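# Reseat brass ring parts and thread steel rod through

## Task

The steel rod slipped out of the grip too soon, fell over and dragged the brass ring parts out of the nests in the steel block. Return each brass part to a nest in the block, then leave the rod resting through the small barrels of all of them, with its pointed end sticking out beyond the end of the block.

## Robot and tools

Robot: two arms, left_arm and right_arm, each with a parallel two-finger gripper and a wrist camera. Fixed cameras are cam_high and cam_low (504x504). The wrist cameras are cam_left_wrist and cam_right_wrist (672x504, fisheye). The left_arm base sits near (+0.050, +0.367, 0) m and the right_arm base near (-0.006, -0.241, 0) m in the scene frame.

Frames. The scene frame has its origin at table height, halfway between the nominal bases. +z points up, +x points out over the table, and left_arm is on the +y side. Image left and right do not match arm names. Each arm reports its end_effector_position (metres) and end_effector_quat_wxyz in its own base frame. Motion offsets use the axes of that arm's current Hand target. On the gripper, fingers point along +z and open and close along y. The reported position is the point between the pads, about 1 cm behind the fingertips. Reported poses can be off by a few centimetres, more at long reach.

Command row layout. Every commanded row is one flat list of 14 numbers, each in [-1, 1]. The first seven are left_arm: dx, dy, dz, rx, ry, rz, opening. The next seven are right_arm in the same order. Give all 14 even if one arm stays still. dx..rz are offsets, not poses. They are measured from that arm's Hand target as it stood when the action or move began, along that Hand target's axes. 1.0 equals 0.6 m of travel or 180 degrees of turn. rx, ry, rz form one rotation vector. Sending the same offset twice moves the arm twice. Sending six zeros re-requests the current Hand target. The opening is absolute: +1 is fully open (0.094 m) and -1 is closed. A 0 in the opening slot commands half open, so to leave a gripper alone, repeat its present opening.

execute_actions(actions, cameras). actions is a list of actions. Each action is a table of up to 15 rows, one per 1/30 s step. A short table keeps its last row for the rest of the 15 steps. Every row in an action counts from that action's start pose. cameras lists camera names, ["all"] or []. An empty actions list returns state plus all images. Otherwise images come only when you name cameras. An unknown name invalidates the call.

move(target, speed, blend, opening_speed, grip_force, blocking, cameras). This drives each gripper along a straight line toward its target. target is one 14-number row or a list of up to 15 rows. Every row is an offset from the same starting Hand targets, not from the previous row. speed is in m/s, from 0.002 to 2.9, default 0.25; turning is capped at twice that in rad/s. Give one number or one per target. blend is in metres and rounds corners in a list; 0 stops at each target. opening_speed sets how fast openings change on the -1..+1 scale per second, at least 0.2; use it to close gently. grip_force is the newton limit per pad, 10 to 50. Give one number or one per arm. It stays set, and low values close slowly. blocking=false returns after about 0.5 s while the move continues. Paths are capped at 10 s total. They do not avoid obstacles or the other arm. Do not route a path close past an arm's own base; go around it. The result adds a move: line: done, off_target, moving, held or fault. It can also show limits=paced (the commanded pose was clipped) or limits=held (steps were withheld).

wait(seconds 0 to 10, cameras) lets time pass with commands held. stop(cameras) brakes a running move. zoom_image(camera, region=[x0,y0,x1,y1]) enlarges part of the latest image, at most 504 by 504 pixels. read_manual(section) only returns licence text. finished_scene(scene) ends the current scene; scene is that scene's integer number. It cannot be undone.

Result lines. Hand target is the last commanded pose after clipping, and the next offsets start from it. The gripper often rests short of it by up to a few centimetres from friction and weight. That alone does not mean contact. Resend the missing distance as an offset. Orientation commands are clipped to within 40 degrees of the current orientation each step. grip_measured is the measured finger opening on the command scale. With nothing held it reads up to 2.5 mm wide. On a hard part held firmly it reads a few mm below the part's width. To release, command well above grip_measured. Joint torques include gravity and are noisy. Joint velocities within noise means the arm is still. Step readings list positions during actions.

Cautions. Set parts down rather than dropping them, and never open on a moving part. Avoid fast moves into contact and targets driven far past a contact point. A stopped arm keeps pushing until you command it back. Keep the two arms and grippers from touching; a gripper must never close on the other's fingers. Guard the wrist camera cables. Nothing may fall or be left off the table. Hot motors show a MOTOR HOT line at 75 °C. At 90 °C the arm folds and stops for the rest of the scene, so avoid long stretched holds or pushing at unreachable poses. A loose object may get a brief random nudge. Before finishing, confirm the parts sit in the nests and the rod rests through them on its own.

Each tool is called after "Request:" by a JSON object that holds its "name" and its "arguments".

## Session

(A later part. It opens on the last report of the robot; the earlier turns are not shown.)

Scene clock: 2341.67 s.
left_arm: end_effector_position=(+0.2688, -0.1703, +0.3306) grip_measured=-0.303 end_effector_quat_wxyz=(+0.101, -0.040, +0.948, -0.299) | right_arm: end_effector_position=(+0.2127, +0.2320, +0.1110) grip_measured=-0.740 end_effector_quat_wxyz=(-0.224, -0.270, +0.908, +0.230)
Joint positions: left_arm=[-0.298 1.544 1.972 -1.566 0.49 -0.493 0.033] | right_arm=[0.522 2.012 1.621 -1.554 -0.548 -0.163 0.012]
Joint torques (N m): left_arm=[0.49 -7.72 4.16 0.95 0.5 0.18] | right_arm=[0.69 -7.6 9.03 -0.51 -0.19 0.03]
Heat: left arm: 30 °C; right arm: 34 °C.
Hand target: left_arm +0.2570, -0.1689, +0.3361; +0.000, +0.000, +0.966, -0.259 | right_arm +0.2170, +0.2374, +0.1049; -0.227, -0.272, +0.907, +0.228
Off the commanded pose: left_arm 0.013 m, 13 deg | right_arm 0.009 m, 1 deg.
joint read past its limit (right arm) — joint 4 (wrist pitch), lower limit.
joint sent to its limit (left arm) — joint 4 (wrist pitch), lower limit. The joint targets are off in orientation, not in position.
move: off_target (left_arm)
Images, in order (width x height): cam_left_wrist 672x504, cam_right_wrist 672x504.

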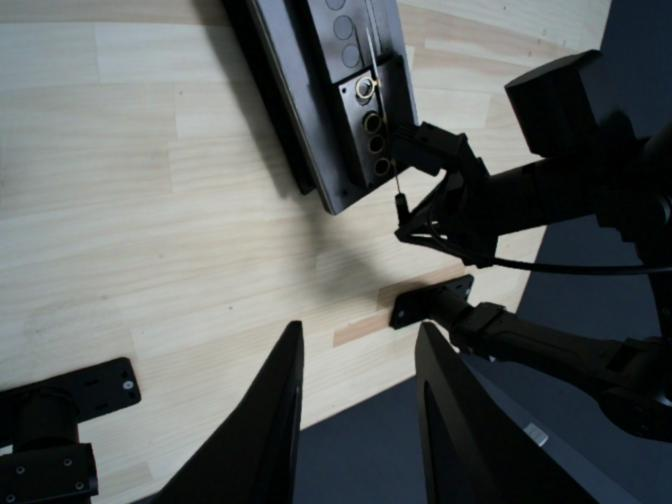

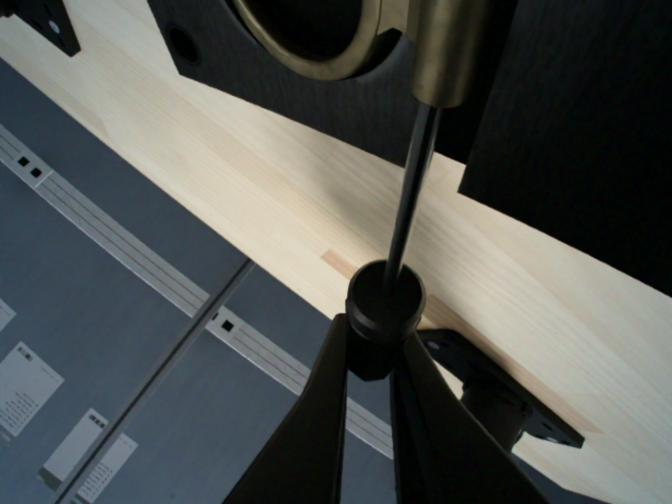

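Request:
{"name": "move", "arguments": {"target": [0,0,0,0,0,0,-0.3,-0.007,-0.001,-0.003,0,0,0,-0.95], "speed": 0.03, "cameras": ["cam_left_wrist","cam_low"]}}

Request:
{"name": "zoom_image", "arguments": {"camera": "cam_left_wrist", "region": [330, 0, 450, 210]}}

Request:
{"name": "zoom_image", "arguments": {"camera": "cam_low", "region": [250, 200, 350, 270]}}

Scene clock: 2348.70 s.
left_arm: end_effector_position=(+0.2688, -0.1703, +0.3306) grip_measured=-0.303 end_effector_quat_wxyz=(+0.101, -0.040, +0.948, -0.299) | right_arm: end_effector_position=(+0.2136, +0.2317, +0.1121) grip_measured=-0.740 end_effector_quat_wxyz=(-0.229, -0.271, +0.907, +0.227)
Joint positions: left_arm=[-0.298 1.544 1.972 -1.566 0.49 -0.493 0.033] | right_arm=[0.522 2.026 1.644 -1.576 -0.544 -0.168 0.012]
Joint torques (N m): left_arm=[0.53 -7.66 4.21 0.95 0.55 0.2] | right_arm=[0.49 -7.53 9.13 -0.4 -0.24 0.02]
Heat: left arm: 30 °C; right arm: 34 °C.
Hand target: left_arm +0.2570, -0.1689, +0.3361; +0.000, +0.000, +0.966, -0.259 | right_arm +0.2213, +0.2389, +0.1048; -0.227, -0.272, +0.907, +0.228
Off the commanded pose: left_arm 0.013 m, 13 deg | right_arm 0.013 m, 0 deg.
joint read past its limit (right arm) — joint 4 (wrist pitch), lower limit.
joint sent to its limit (left arm) — joint 4 (wrist pitch), lower limit. The joint targets are off in orientation, not in position.
joint sent to its limit (right arm) — joint 4 (wrist pitch), lower limit. The joint targets still meet the commanded pose.
move: off_target (left_arm, right_arm)
Images, in order (width x height): cam_low 504x504, cam_left_wrist 672x504.

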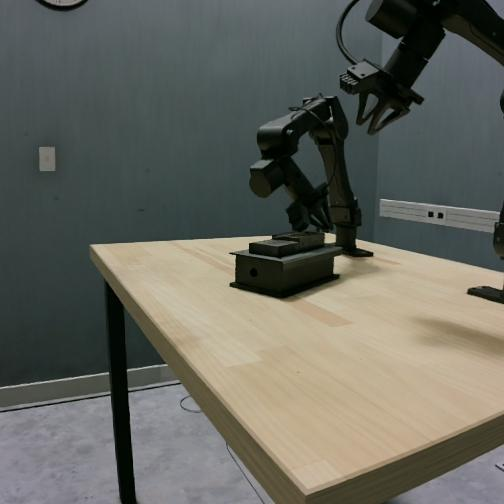

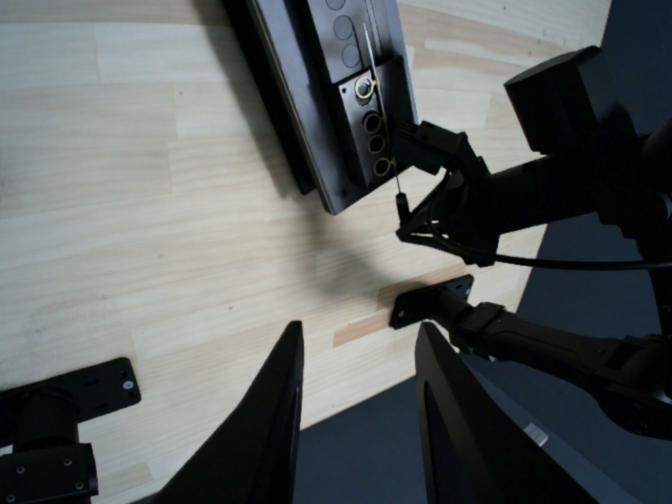

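Scaled by 2.400 from the camera's 672x504 image, which has a finer 960x720 frame.

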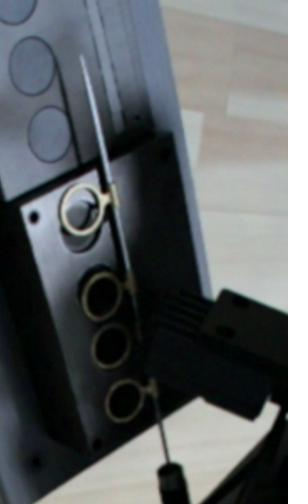

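Scaled by 5.040 from the camera's 504x504 image, which has a finer 720x720 frame.

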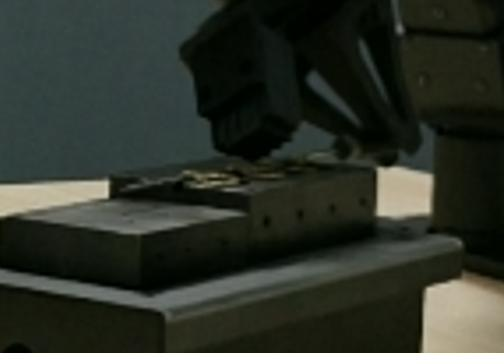

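Request:
{"name": "move", "arguments": {"target": [-0.125,-0.113,0.32,0,0,0,-0.6,0,0,0,0,0,0,-0.95], "speed": 0.12, "cameras": ["all"]}}

Scene clock: 2358.57 s.
left_arm: end_effector_position=(+0.3190, -0.3137, +0.1943) grip_measured=-0.597 end_effector_quat_wxyz=(-0.025, -0.006, +0.970, -0.244) | right_arm: end_effector_position=(+0.2136, +0.2317, +0.1121) grip_measured=-0.740 end_effector_quat_wxyz=(-0.229, -0.271, +0.907, +0.227)
Joint positions: left_arm=[-0.612 2.032 2.056 -1.334 0.426 -0.681 0.019] | right_arm=[0.522 2.026 1.644 -1.576 -0.544 -0.168 0.012]
Joint torques (N m): left_arm=[-0.32 -8.31 10.96 1.08 0.17 -0.1] | right_arm=[0.43 -7.54 9.16 -0.39 -0.25 0.04]
Heat: left arm: 30 °C; right arm: 35 °C.
Hand target: left_arm +0.3321, -0.3236, +0.2037; +0.000, +0.000, +0.966, -0.259 | right_arm +0.2213, +0.2389, +0.1048; -0.227, -0.272, +0.907, +0.228
Off the commanded pose: left_arm 0.019 m, 3 deg | right_arm 0.013 m, 0 deg.
joint read past its limit (right arm) — joint 4 (wrist pitch), lower limit.
joint sent to its limit (right arm) — joint 4 (wrist pitch), lower limit. The joint targets still meet the commanded pose.
move: off_target (left_arm, right_arm)

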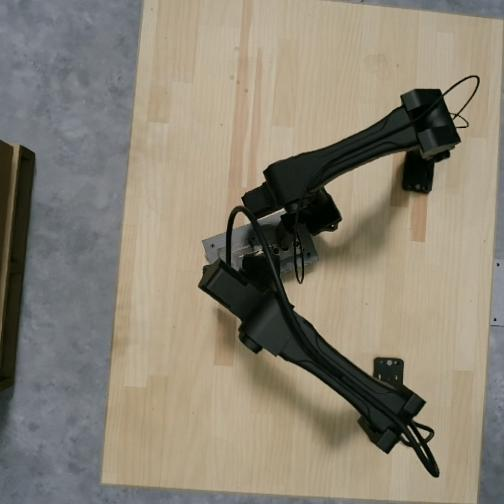

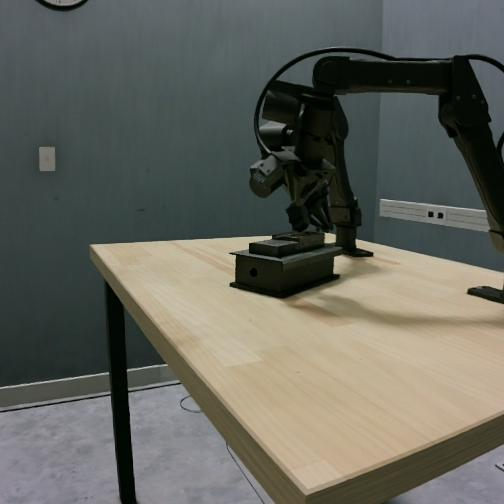

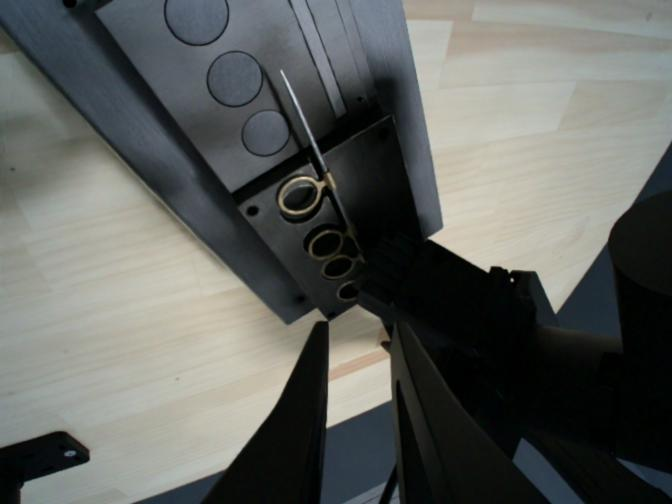

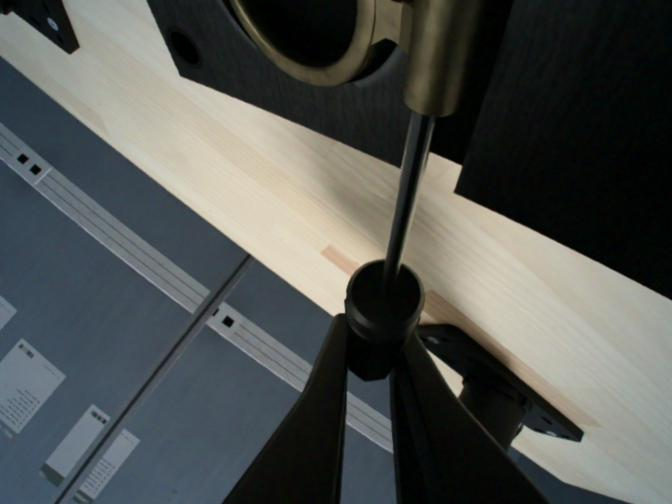

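Request:
{"name": "move", "arguments": {"target": [-0.015,0.012,0.07,0,0,0,-0.7,0,0,0,0,0,0,-0.95], "speed": 0.08, "cameras": ["cam_left_wrist","cam_low","cam_high"]}}

Scene clock: 2377.27 s.
left_arm: end_effector_position=(+0.3362, -0.3321, +0.1743) grip_measured=-0.697 end_effector_quat_wxyz=(-0.004, -0.002, +0.966, -0.257) | right_arm: end_effector_position=(+0.2136, +0.2317, +0.1121) grip_measured=-0.740 end_effector_quat_wxyz=(-0.229, -0.271, +0.907, +0.227)
Joint positions: left_arm=[-0.625 2.067 2.014 -1.199 0.419 -0.698 0.014] | right_arm=[0.522 2.026 1.644 -1.576 -0.544 -0.168 0.012]
Joint torques (N m): left_arm=[-0.46 -8.87 5.33 1.35 0.16 -0.11] | right_arm=[0.53 -7.56 9.14 -0.39 -0.24 0.03]
Heat: left arm: 32 °C; right arm: 36 °C.
Hand target: left_arm +0.3410, -0.3385, +0.1638; +0.000, +0.000, +0.966, -0.259 | right_arm +0.2213, +0.2389, +0.1048; -0.227, -0.272, +0.907, +0.228
Off the commanded pose: left_arm 0.013 m, 1 deg | right_arm 0.013 m, 0 deg.
joint read past its limit (right arm) — joint 4 (wrist pitch), lower limit.
joint sent to its limit (right arm) — joint 4 (wrist pitch), lower limit. The joint targets still meet the commanded pose.
move: off_target (left_arm, right_arm)
Images, in order (width x height): cam_high 504x504, cam_low 504x504, cam_left_wrist 672x504.

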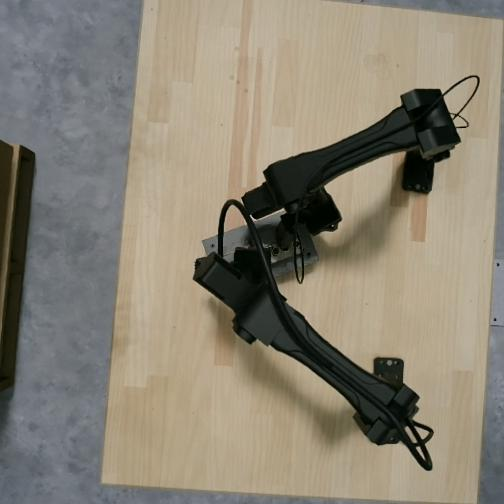

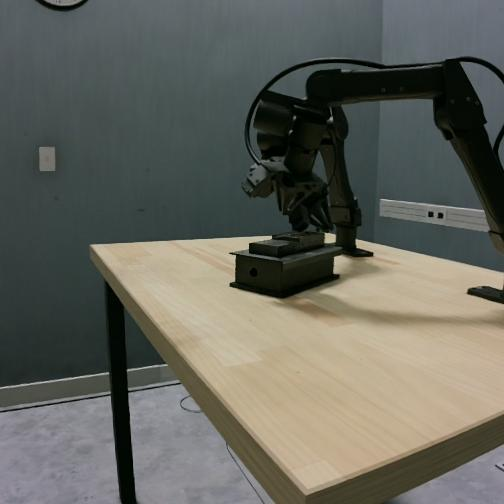

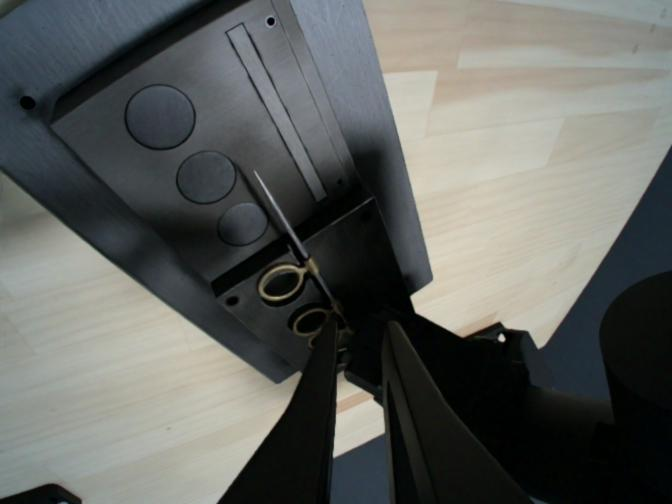

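Request:
{"name": "move", "arguments": {"target": [-0.02,0.0217,-0.0125,0,0,0,-0.7,0,0,0,0,0,0,-0.95], "speed": 0.06, "cameras": ["cam_left_wrist"]}}

Request:
{"name": "move", "arguments": {"target": [0,0,0.045,0,0,0,-0.7,0,0,0,0,0,0,-0.95], "speed": 0.05, "cameras": ["cam_left_wrist","cam_low"]}}

Scene clock: 2395.87 s.
left_arm: end_effector_position=(+0.3492, -0.3190, +0.1709) grip_measured=-0.697 end_effector_quat_wxyz=(+0.000, -0.013, +0.967, -0.255) | right_arm: end_effector_position=(+0.2136, +0.2317, +0.1121) grip_measured=-0.740 end_effector_quat_wxyz=(-0.229, -0.271, +0.907, +0.227)
Joint positions: left_arm=[-0.586 2.075 2.014 -1.199 0.419 -0.68 0.014] | right_arm=[0.522 2.026 1.644 -1.576 -0.544 -0.168 0.012]
Joint torques (N m): left_arm=[-0.18 -8.47 6.9 1.03 0.32 0.2] | right_arm=[0.51 -7.56 9.17 -0.39 -0.24 0.02]
Heat: left arm: 31 °C; right arm: 36 °C.
Hand target: left_arm +0.3530, -0.3235, +0.1637; +0.000, +0.000, +0.966, -0.259 | right_arm +0.2213, +0.2389, +0.1048; -0.227, -0.272, +0.907, +0.228
Off the commanded pose: left_arm 0.009 m, 2 deg | right_arm 0.013 m, 0 deg.
joint read past its limit (right arm) — joint 4 (wrist pitch), lower limit.
joint sent to its limit (right arm) — joint 4 (wrist pitch), lower limit. The joint targets still meet the commanded pose.
move: off_target (right_arm)
Images, in order (width x height): cam_left_wrist 672x504.

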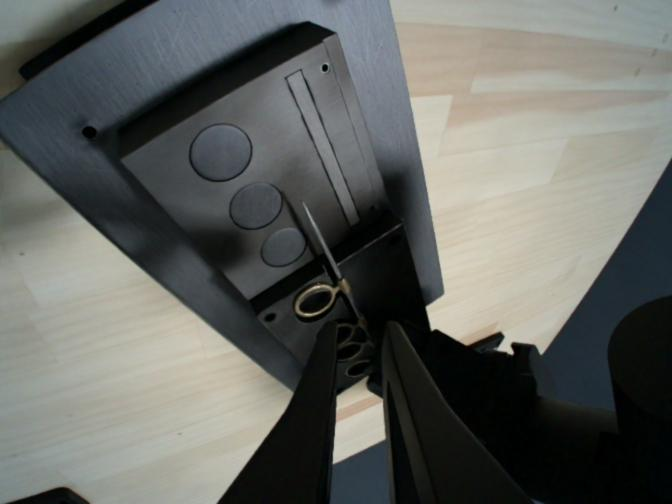

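Scene clock: 2397.27 s.
left_arm: end_effector_position=(+0.3487, -0.3313, +0.1527) grip_measured=-0.697 end_effector_quat_wxyz=(-0.001, -0.002, +0.967, -0.256) | right_arm: end_effector_position=(+0.2136, +0.2317, +0.1121) grip_measured=-0.740 end_effector_quat_wxyz=(-0.229, -0.271, +0.907, +0.227)
Joint positions: left_arm=[-0.609 2.096 1.971 -1.132 0.419 -0.68 0.014] | right_arm=[0.522 2.026 1.644 -1.576 -0.544 -0.168 0.012]
Joint torques (N m): left_arm=[-0.34 -8.85 5.27 1.33 0.24 -0.12] | right_arm=[0.53 -7.6 9.21 -0.39 -0.23 0.02]
Heat: left arm: 31 °C; right arm: 36 °C.
Hand target: left_arm +0.3530, -0.3369, +0.1404; +0.000, +0.000, +0.966, -0.259 | right_arm +0.2213, +0.2389, +0.1048; -0.227, -0.272, +0.907, +0.228
Off the commanded pose: left_arm 0.014 m, 0 deg | right_arm 0.013 m, 0 deg.
joint read past its limit (right arm) — joint 4 (wrist pitch), lower limit.
joint sent to its limit (right arm) — joint 4 (wrist pitch), lower limit. The joint targets still meet the commanded pose.
move: off_target (left_arm, right_arm)
Images, in order (width x height): cam_low 504x504, cam_left_wrist 672x504.

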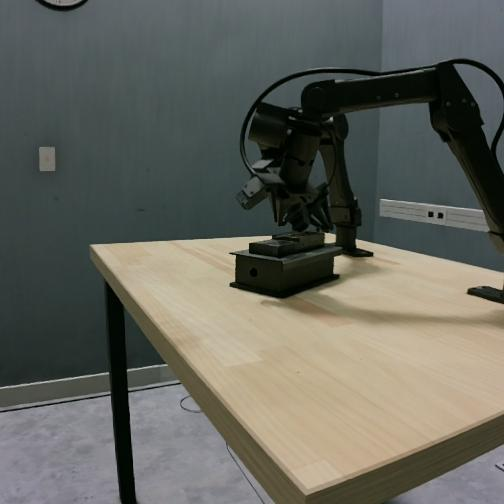

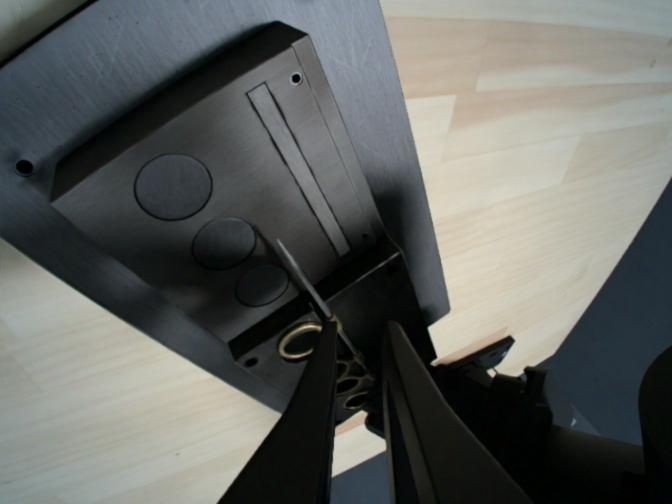

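Request:
{"name": "move", "arguments": {"target": [0,0.023,-0.0133,0,0,0,-0.7,0,0,0,0,0,0,-0.95], "speed": 0.06, "cameras": ["cam_left_wrist"]}}

Request:
{"name": "move", "arguments": {"target": [0,0,0.025,0,0,0,-0.7,0,0,0,0,0,0,-0.95], "speed": 0.04, "cameras": ["cam_left_wrist","cam_low"]}}

Scene clock: 2412.07 s.
left_arm: end_effector_position=(+0.3494, -0.3175, +0.1377) grip_measured=-0.697 end_effector_quat_wxyz=(-0.015, -0.016, +0.969, -0.244) | right_arm: end_effector_position=(+0.2136, +0.2317, +0.1121) grip_measured=-0.740 end_effector_quat_wxyz=(-0.229, -0.271, +0.907, +0.227)
Joint positions: left_arm=[-0.583 2.096 1.924 -1.129 0.419 -0.674 0.014] | right_arm=[0.522 2.026 1.644 -1.576 -0.544 -0.168 0.012]
Joint torques (N m): left_arm=[0.13 -11.33 5.04 1.22 0.32 0.2] | right_arm=[0.5 -7.53 9.2 -0.38 -0.23 0.02]
Heat: left arm: 31 °C; right arm: 36 °C.
Hand target: left_arm +0.3531, -0.3210, +0.1404; +0.000, +0.000, +0.966, -0.259 | right_arm +0.2213, +0.2389, +0.1048; -0.227, -0.272, +0.907, +0.228
Off the commanded pose: left_arm 0.006 m, 3 deg | right_arm 0.013 m, 0 deg.
joint read past its limit (right arm) — joint 4 (wrist pitch), lower limit.
joint sent to its limit (right arm) — joint 4 (wrist pitch), lower limit. The joint targets still meet the commanded pose.
move: off_target (left_arm, right_arm)
Images, in order (width x height): cam_left_wrist 672x504.

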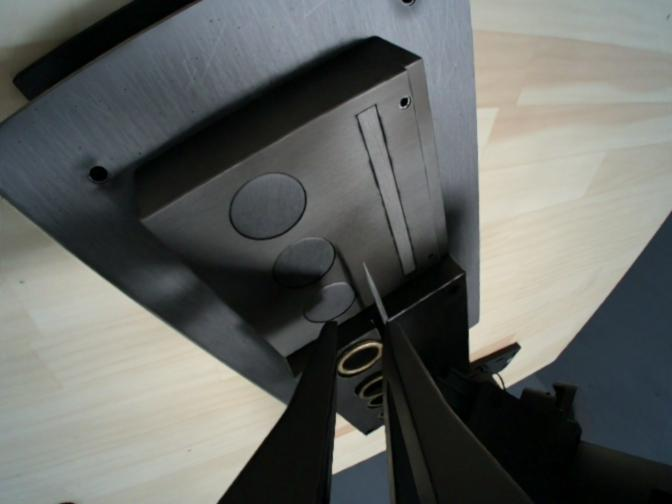

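Scene clock: 2413.47 s.
left_arm: end_effector_position=(+0.3515, -0.3227, +0.1312) grip_measured=-0.697 end_effector_quat_wxyz=(-0.007, -0.010, +0.968, -0.250) | right_arm: end_effector_position=(+0.2136, +0.2317, +0.1121) grip_measured=-0.740 end_effector_quat_wxyz=(-0.229, -0.271, +0.907, +0.227)
Joint positions: left_arm=[-0.59 2.096 1.892 -1.076 0.419 -0.674 0.014] | right_arm=[0.522 2.026 1.644 -1.576 -0.544 -0.168 0.012]
Joint torques (N m): left_arm=[-0.57 -10.25 5.01 1.28 0.28 0.03] | right_arm=[0.54 -7.58 9.2 -0.4 -0.24 0.02]
Heat: left arm: 31 °C; right arm: 36 °C.
Hand target: left_arm +0.3530, -0.3284, +0.1273; +0.000, +0.000, +0.966, -0.259 | right_arm +0.2213, +0.2389, +0.1048; -0.227, -0.272, +0.907, +0.228
Off the commanded pose: left_arm 0.007 m, 2 deg | right_arm 0.013 m, 0 deg.
joint read past its limit (right arm) — joint 4 (wrist pitch), lower limit.
joint sent to its limit (right arm) — joint 4 (wrist pitch), lower limit. The joint targets still meet the commanded pose.
move: off_target (right_arm)
Images, in order (width x height): cam_low 504x504, cam_left_wrist 672x504.

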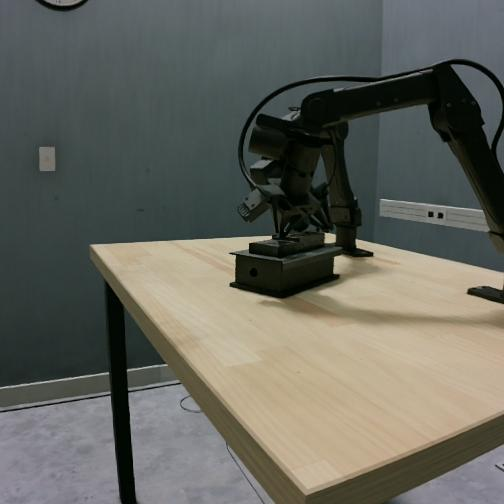

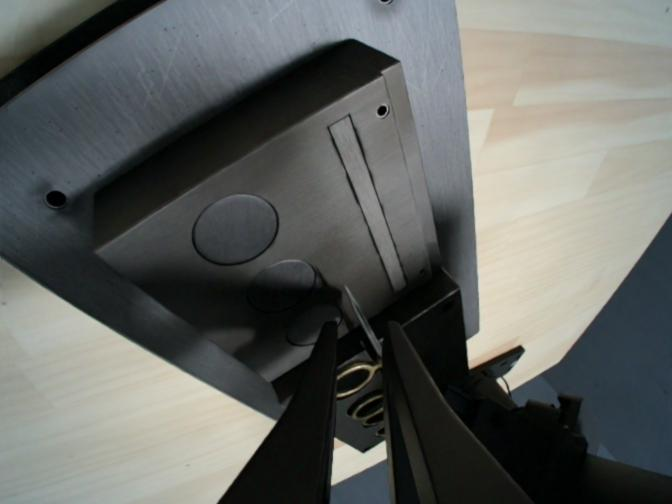

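Request:
{"name": "zoom_image", "arguments": {"camera": "cam_left_wrist", "region": [300, 270, 460, 430]}}

Request:
{"name": "zoom_image", "arguments": {"camera": "cam_low", "region": [230, 190, 350, 270]}}

Scaled by 3.150 from the camera's 672x504 image, which has a finer 960x720 frame.

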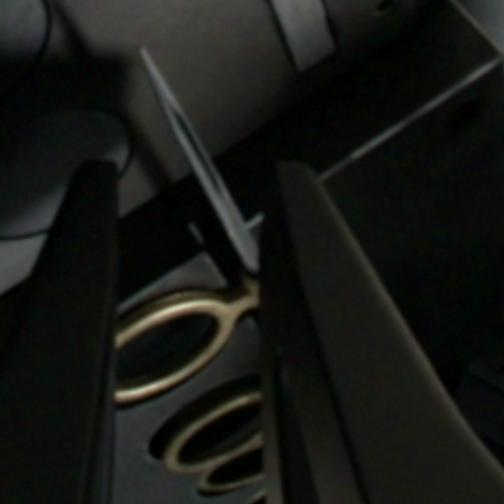

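Scaled by 4.200 from the camera's 504x504 image, which has a finer 720x720 frame.

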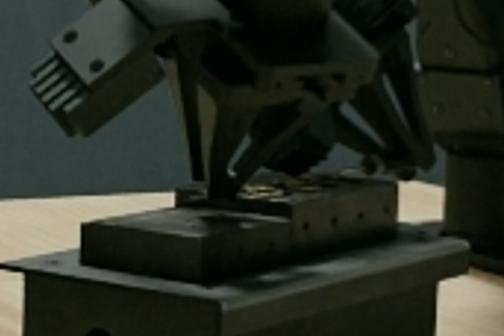

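Request:
{"name": "move", "arguments": {"target": [0,-0.005,0.012,0,0,0,-0.7,0,0,0,0,0,0,-0.95], "speed": 0.04}}

Request:
{"name": "zoom_image", "arguments": {"camera": "cam_left_wrist", "region": [300, 270, 460, 430]}}

Request:
{"name": "move", "arguments": {"target": [0,0,0,0,0,0,-0.915,0,0,0,0,0,0,-0.95], "opening_speed": 0.4, "cameras": ["cam_left_wrist","cam_low"]}}

Request:
{"name": "zoom_image", "arguments": {"camera": "cam_left_wrist", "region": [300, 270, 460, 430]}}

Scene clock: 2431.00 s.
left_arm: end_effector_position=(+0.3509, -0.3289, +0.1324) grip_measured=-0.697 end_effector_quat_wxyz=(-0.002, -0.003, +0.967, -0.255) | right_arm: end_effector_position=(+0.2136, +0.2317, +0.1121) grip_measured=-0.740 end_effector_quat_wxyz=(-0.229, -0.271, +0.907, +0.227)
Joint positions: left_arm=[-0.602 2.096 1.892 -1.06 0.419 -0.674 0.014] | right_arm=[0.522 2.026 1.644 -1.576 -0.544 -0.168 0.012]
Joint torques (N m): left_arm=[-0.61 -9.44 5.18 1.31 0.24 -0.1] | right_arm=[0.49 -7.56 9.18 -0.38 -0.24 0.03]
Heat: left arm: 31 °C; right arm: 37 °C.
Hand target: left_arm +0.3529, -0.3347, +0.1226; +0.000, +0.000, +0.966, -0.259 | right_arm +0.2213, +0.2389, +0.1048; -0.227, -0.272, +0.907, +0.228
Off the commanded pose: left_arm 0.012 m, 1 deg | right_arm 0.013 m, 0 deg.
joint read past its limit (right arm) — joint 4 (wrist pitch), lower limit.
joint sent to its limit (right arm) — joint 4 (wrist pitch), lower limit. The joint targets still meet the commanded pose.
move: off_target (left_arm, right_arm)

Scaled by 3.150 from the camera's 672x504 image, which has a finer 960x720 frame.
This view is cut from an older image: the scene may have changed since it was taken.

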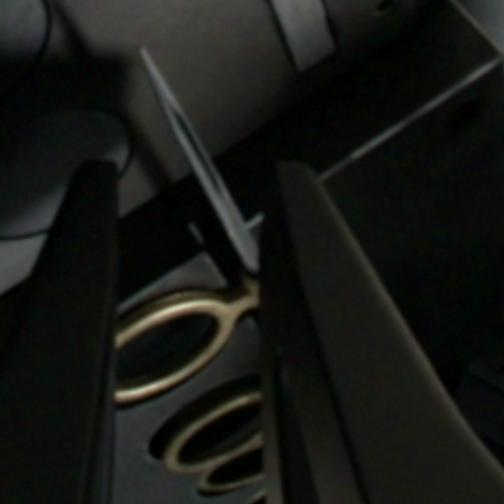

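Scene clock: 2432.07 s.
left_arm: end_effector_position=(+0.3509, -0.3289, +0.1324) grip_measured=-0.912 end_effector_quat_wxyz=(-0.002, -0.003, +0.967, -0.255) | right_arm: end_effector_position=(+0.2136, +0.2317, +0.1121) grip_measured=-0.740 end_effector_quat_wxyz=(-0.229, -0.271, +0.907, +0.227)
Joint positions: left_arm=[-0.602 2.096 1.892 -1.06 0.419 -0.674 0.004] | right_arm=[0.522 2.026 1.644 -1.576 -0.544 -0.168 0.012]
Joint torques (N m): left_arm=[-0.44 -9.47 4.98 1.32 0.27 -0.08] | right_arm=[0.49 -7.56 9.14 -0.41 -0.24 0.04]
Heat: left arm: 31 °C; right arm: 37 °C.
Hand target: left_arm +0.3529, -0.3347, +0.1226; +0.000, +0.000, +0.966, -0.259 | right_arm +0.2213, +0.2389, +0.1048; -0.227, -0.272, +0.907, +0.228
Off the commanded pose: left_arm 0.012 m, 1 deg | right_arm 0.013 m, 0 deg.
joint read past its limit (right arm) — joint 4 (wrist pitch), lower limit.
joint sent to its limit (right arm) — joint 4 (wrist pitch), lower limit. The joint targets still meet the commanded pose.
move: off_target (left_arm, right_arm)
Images, in order (width x height): cam_low 504x504, cam_left_wrist 672x504.

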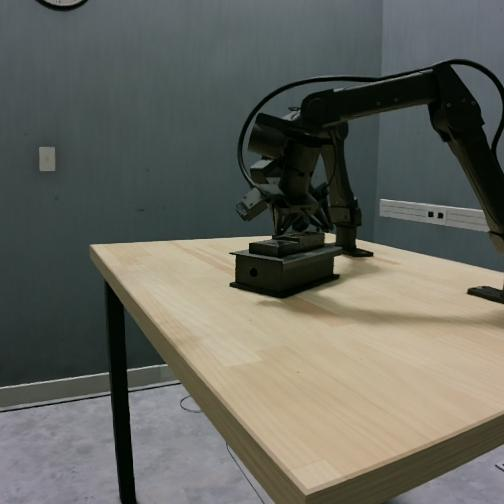

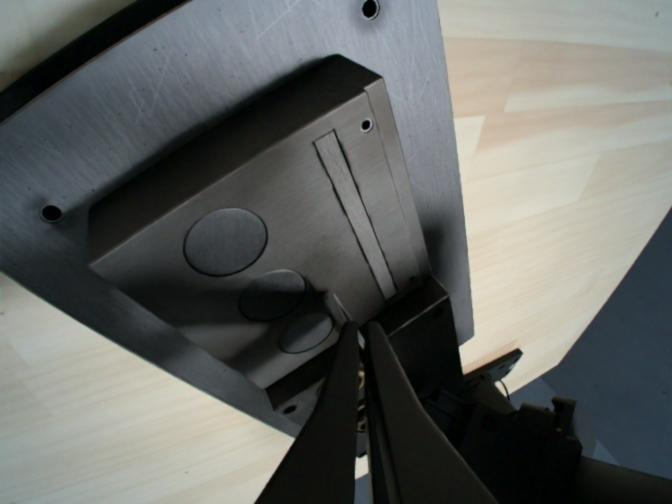

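Scaled by 3.150 from the camera's 672x504 image, which has a finer 960x720 frame.

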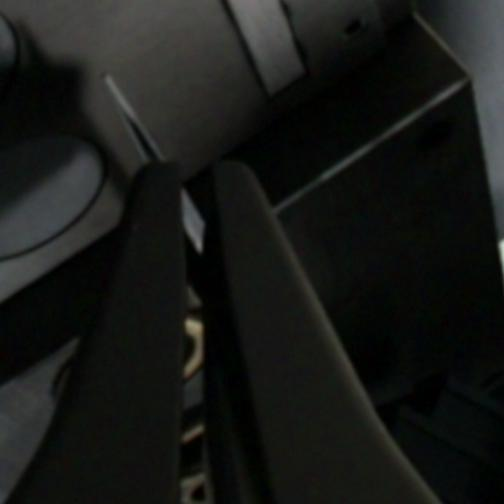

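Request:
{"name": "move", "arguments": {"target": [0.019,-0.0058,0,0,0,0,-0.915,0,0,0,0,0,0,-0.95], "speed": 0.03, "cameras": ["cam_left_wrist"]}}

Request:
{"name": "zoom_image", "arguments": {"camera": "cam_left_wrist", "region": [300, 270, 460, 430]}}

Scene clock: 2444.47 s.
left_arm: end_effector_position=(+0.3486, -0.3295, +0.1286) grip_measured=-0.912 end_effector_quat_wxyz=(-0.004, -0.011, +0.967, -0.255) | right_arm: end_effector_position=(+0.2136, +0.2317, +0.1121) grip_measured=-0.740 end_effector_quat_wxyz=(-0.229, -0.270, +0.907, +0.227)
Joint positions: left_arm=[-0.606 2.087 1.863 -1.037 0.419 -0.695 0.004] | right_arm=[0.522 2.026 1.644 -1.576 -0.544 -0.166 0.012]
Joint torques (N m): left_arm=[-1.91 -11.3 3.74 1.29 0.18 -0.12] | right_arm=[0.54 -7.56 9.13 -0.38 -0.25 0.03]
Heat: left arm: 31 °C; right arm: 37 °C.
Hand target: left_arm +0.3416, -0.3377, +0.1245; +0.000, +0.000, +0.966, -0.259 | right_arm +0.2213, +0.2389, +0.1048; -0.227, -0.272, +0.907, +0.228
Off the commanded pose: left_arm 0.012 m, 1 deg | right_arm 0.013 m, 0 deg.
joint read past its limit (right arm) — joint 4 (wrist pitch), lower limit.
joint sent to its limit (right arm) — joint 4 (wrist pitch), lower limit. The joint targets still meet the commanded pose.
move: off_target (left_arm, right_arm)
Images, in order (width x height): cam_left_wrist 672x504.

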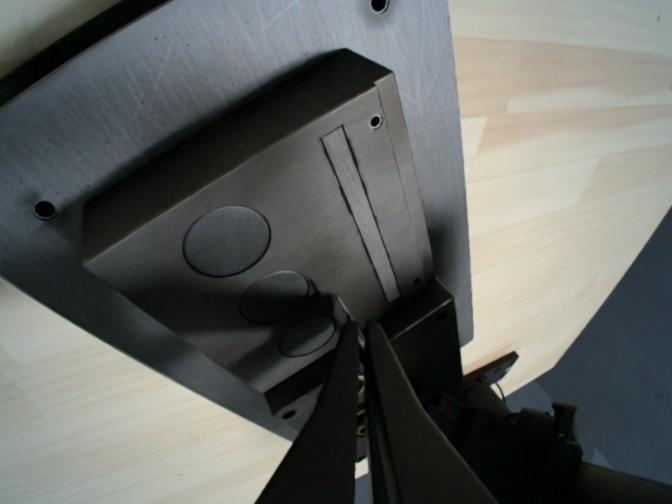

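Scaled by 3.150 from the camera's 672x504 image, which has a finer 960x720 frame.

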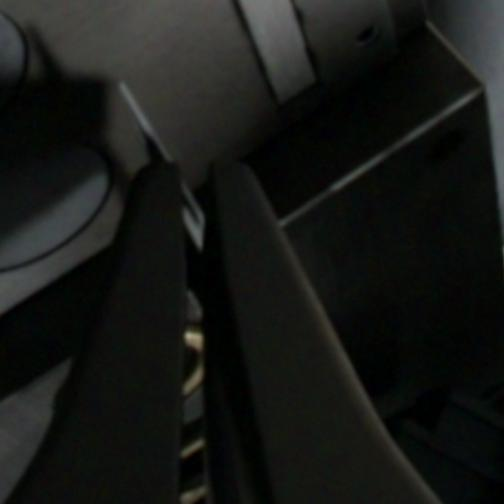

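Request:
{"name": "move", "arguments": {"target": [[-0.008,0.009,-0.022,0,0,0,-0.915,0,0,0,0,0,0,-0.95],[-0.008,0.009,-0.028,0,0,0,-0.915,0,0,0,0,0,0,-0.95]], "speed": 0.03, "cameras": ["cam_left_wrist"]}}

Request:
{"name": "zoom_image", "arguments": {"camera": "cam_left_wrist", "region": [300, 270, 460, 430]}}

Scene clock: 2454.70 s.
left_arm: end_effector_position=(+0.3498, -0.3283, +0.1289) grip_measured=-0.912 end_effector_quat_wxyz=(-0.005, -0.012, +0.966, -0.257) | right_arm: end_effector_position=(+0.2136, +0.2317, +0.1121) grip_measured=-0.740 end_effector_quat_wxyz=(-0.229, -0.271, +0.907, +0.227)
Joint positions: left_arm=[-0.601 2.087 1.863 -1.037 0.424 -0.692 0.004] | right_arm=[0.522 2.026 1.644 -1.576 -0.544 -0.168 0.012]
Joint torques (N m): left_arm=[0.23 -12.14 6.05 0.73 0.24 0.19] | right_arm=[0.47 -7.5 9.11 -0.41 -0.23 0.02]
Heat: left arm: 32 °C; right arm: 37 °C.
Hand target: left_arm +0.3464, -0.3247, +0.1363; +0.000, +0.000, +0.966, -0.259 | right_arm +0.2213, +0.2389, +0.1048; -0.227, -0.272, +0.907, +0.228
Off the commanded pose: left_arm 0.009 m, 1 deg | right_arm 0.013 m, 0 deg.
joint read past its limit (right arm) — joint 4 (wrist pitch), lower limit.
joint sent to its limit (right arm) — joint 4 (wrist pitch), lower limit. The joint targets still meet the commanded pose.
move: off_target (right_arm)
Images, in order (width x height): cam_left_wrist 672x504.

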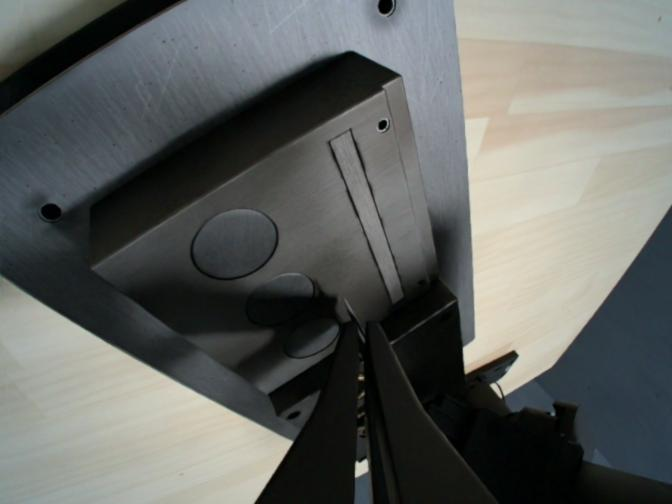

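Scaled by 3.150 from the camera's 672x504 image, which has a finer 960x720 frame.

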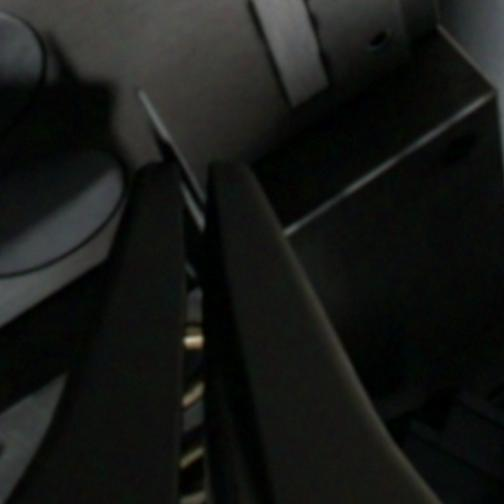

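Raise more.

Request:
{"name": "move", "arguments": {"target": [[0,0.002,-0.012,0,0,0,-0.915,0,0,0,0,0,0,-0.95],[0,0.002,-0.016,0,0,0,-0.915,0,0,0,0,0,0,-0.95]], "speed": 0.03, "cameras": ["cam_left_wrist"]}}

Request:
{"name": "zoom_image", "arguments": {"camera": "cam_left_wrist", "region": [300, 270, 460, 430]}}

Scene clock: 2462.67 s.
left_arm: end_effector_position=(+0.3494, -0.3233, +0.1278) grip_measured=-0.912 end_effector_quat_wxyz=(-0.009, -0.012, +0.968, -0.252) | right_arm: end_effector_position=(+0.2136, +0.2317, +0.1121) grip_measured=-0.740 end_effector_quat_wxyz=(-0.229, -0.271, +0.907, +0.227)
Joint positions: left_arm=[-0.592 2.087 1.863 -1.053 0.424 -0.68 0.004] | right_arm=[0.522 2.026 1.644 -1.576 -0.544 -0.168 0.012]
Joint torques (N m): left_arm=[0.47 -13.18 7.12 0.61 0.26 0.19] | right_arm=[0.5 -7.58 9.13 -0.4 -0.25 0.03]
Heat: left arm: 33 °C; right arm: 37 °C.
Hand target: left_arm +0.3464, -0.3188, +0.1441; +0.000, +0.000, +0.966, -0.259 | right_arm +0.2213, +0.2389, +0.1048; -0.227, -0.272, +0.907, +0.228
Off the commanded pose: left_arm 0.017 m, 2 deg | right_arm 0.013 m, 0 deg.
joint read past its limit (right arm) — joint 4 (wrist pitch), lower limit.
joint sent to its limit (right arm) — joint 4 (wrist pitch), lower limit. The joint targets still meet the commanded pose.
move: off_target (left_arm, right_arm)
Images, in order (width x height): cam_left_wrist 672x504.

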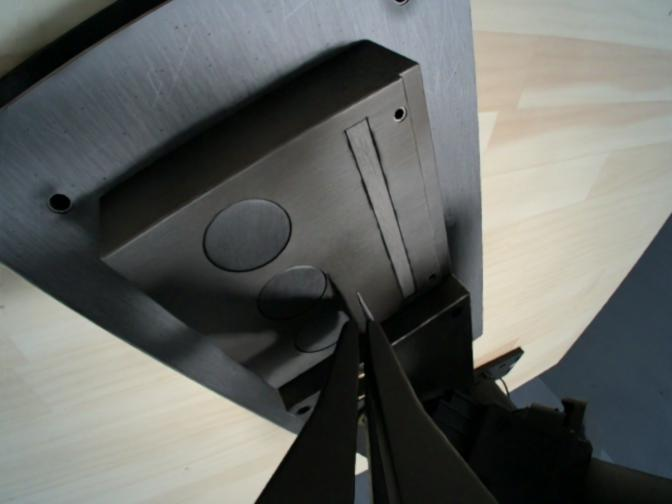

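Scaled by 3.150 from the camera's 672x504 image, which has a finer 960x720 frame.

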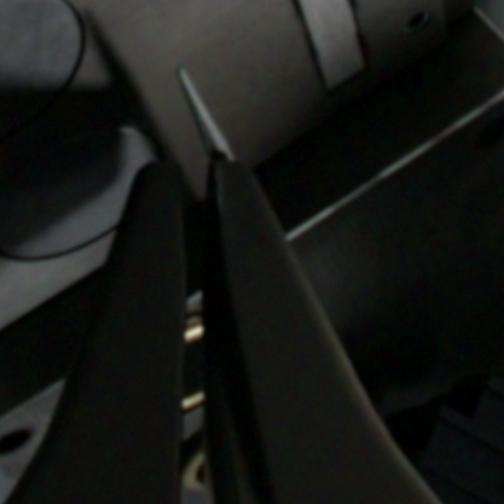

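Request:
{"name": "move", "arguments": {"target": [0,-0.0122,-0.006,0,0,0,-0.87,0,0,0,0,0,0,-0.95], "speed": 0.03, "cameras": ["cam_left_wrist"]}}

Request:
{"name": "zoom_image", "arguments": {"camera": "cam_left_wrist", "region": [300, 270, 460, 430]}}

Scene clock: 2468.93 s.
left_arm: end_effector_position=(+0.3445, -0.3200, +0.1261) grip_measured=-0.873 end_effector_quat_wxyz=(-0.019, -0.014, +0.969, -0.245) | right_arm: end_effector_position=(+0.2136, +0.2317, +0.1121) grip_measured=-0.740 end_effector_quat_wxyz=(-0.229, -0.271, +0.907, +0.227)
Joint positions: left_arm=[-0.592 2.087 1.863 -1.08 0.424 -0.68 0.006] | right_arm=[0.522 2.026 1.644 -1.576 -0.544 -0.168 0.012]
Joint torques (N m): left_arm=[-0.23 -12.38 10.54 0.55 0.25 0.1] | right_arm=[0.49 -7.5 9.17 -0.39 -0.24 0.02]
Heat: left arm: 34 °C; right arm: 37 °C.
Hand target: left_arm +0.3464, -0.3234, +0.1508; +0.000, +0.000, +0.966, -0.259 | right_arm +0.2213, +0.2389, +0.1048; -0.227, -0.272, +0.907, +0.228
Off the commanded pose: left_arm 0.025 m, 3 deg | right_arm 0.013 m, 0 deg.
joint read past its limit (right arm) — joint 4 (wrist pitch), lower limit.
joint sent to its limit (right arm) — joint 4 (wrist pitch), lower limit. The joint targets still meet the commanded pose.
move: off_target (left_arm, right_arm)
Images, in order (width x height): cam_left_wrist 672x504.

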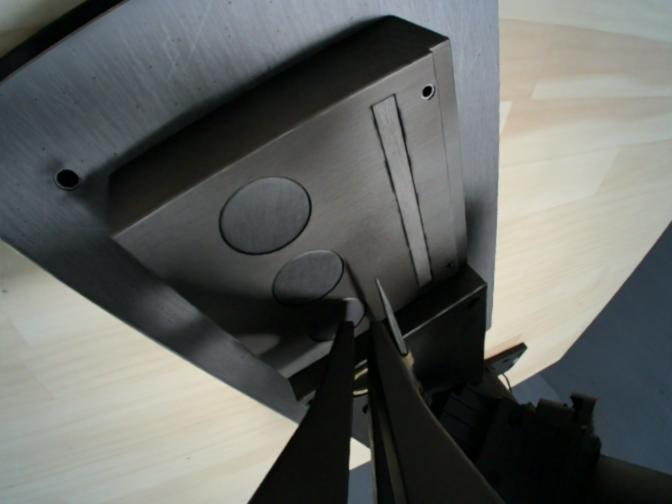

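Scaled by 3.150 from the camera's 672x504 image, which has a finer 960x720 frame.

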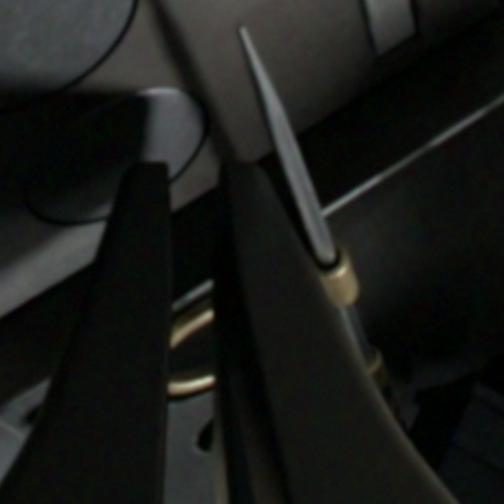

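Request:
{"name": "move", "arguments": {"target": [-0.01,0.01,-0.07,0,0,0,-0.6,0,0,0,0,0,0,-0.95], "speed": 0.06, "cameras": ["cam_left_wrist","cam_low","cam_right_wrist"]}}

Request:
{"name": "zoom_image", "arguments": {"camera": "cam_left_wrist", "region": [260, 170, 460, 370]}}

Scene clock: 2475.80 s.
left_arm: end_effector_position=(+0.3509, -0.2934, +0.1510) grip_measured=-0.603 end_effector_quat_wxyz=(-0.025, -0.019, +0.972, -0.234) | right_arm: end_effector_position=(+0.2136, +0.2317, +0.1121) grip_measured=-0.740 end_effector_quat_wxyz=(-0.229, -0.271, +0.907, +0.227)
Joint positions: left_arm=[-0.536 2.087 1.973 -1.238 0.424 -0.623 0.019] | right_arm=[0.522 2.026 1.644 -1.576 -0.544 -0.168 0.012]
Joint torques (N m): left_arm=[0.13 -13.22 11.1 0.48 0.41 0.19] | right_arm=[0.49 -7.51 9.2 -0.39 -0.24 0.02]
Heat: left arm: 34 °C; right arm: 37 °C.
Hand target: left_arm +0.3524, -0.2972, +0.1842; +0.000, +0.000, +0.966, -0.259 | right_arm +0.2213, +0.2389, +0.1048; -0.227, -0.272, +0.907, +0.228
Off the commanded pose: left_arm 0.033 m, 5 deg | right_arm 0.013 m, 0 deg.
joint read past its limit (right arm) — joint 4 (wrist pitch), lower limit.
joint sent to its limit (right arm) — joint 4 (wrist pitch), lower limit. The joint targets still meet the commanded pose.
move: off_target (left_arm, right_arm)
Images, in order (width x height): cam_low 504x504, cam_left_wrist 672x504, cam_right_wrist 672x504.

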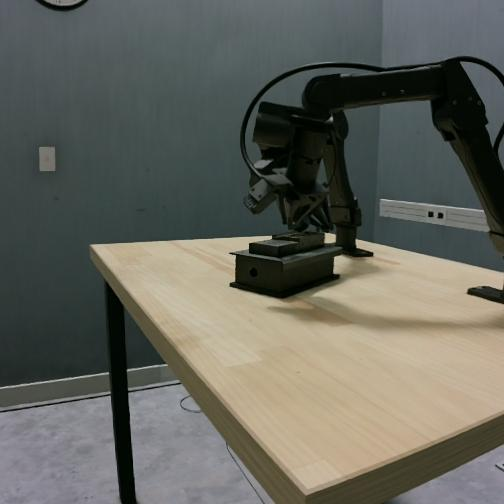

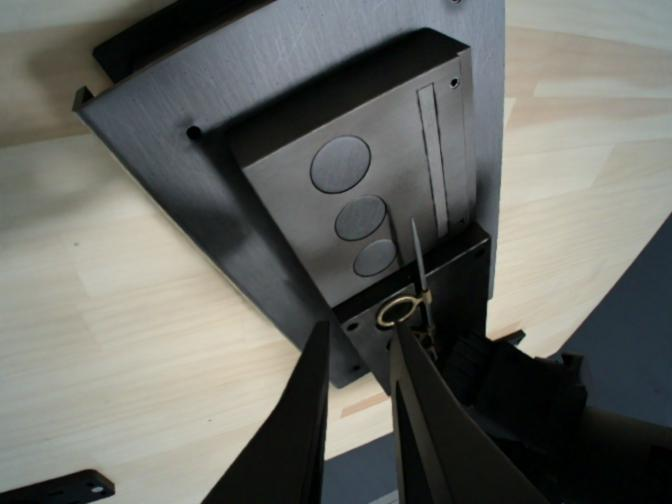

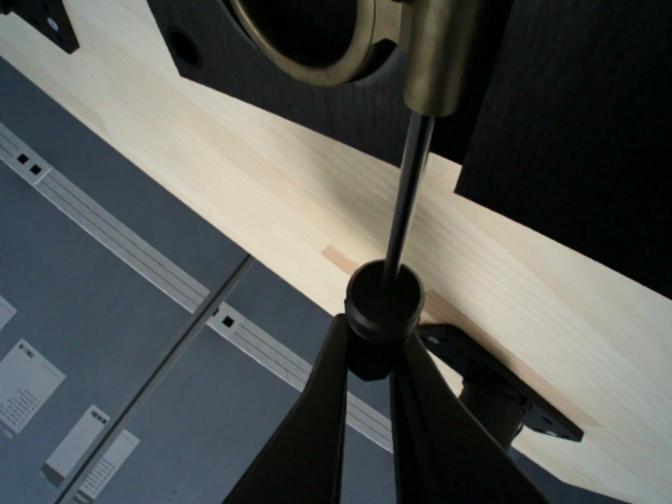

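Scaled by 2.520 from the camera's 672x504 image, which has a finer 960x720 frame.

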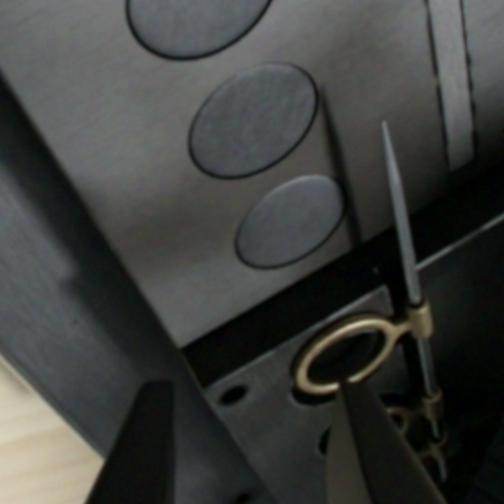

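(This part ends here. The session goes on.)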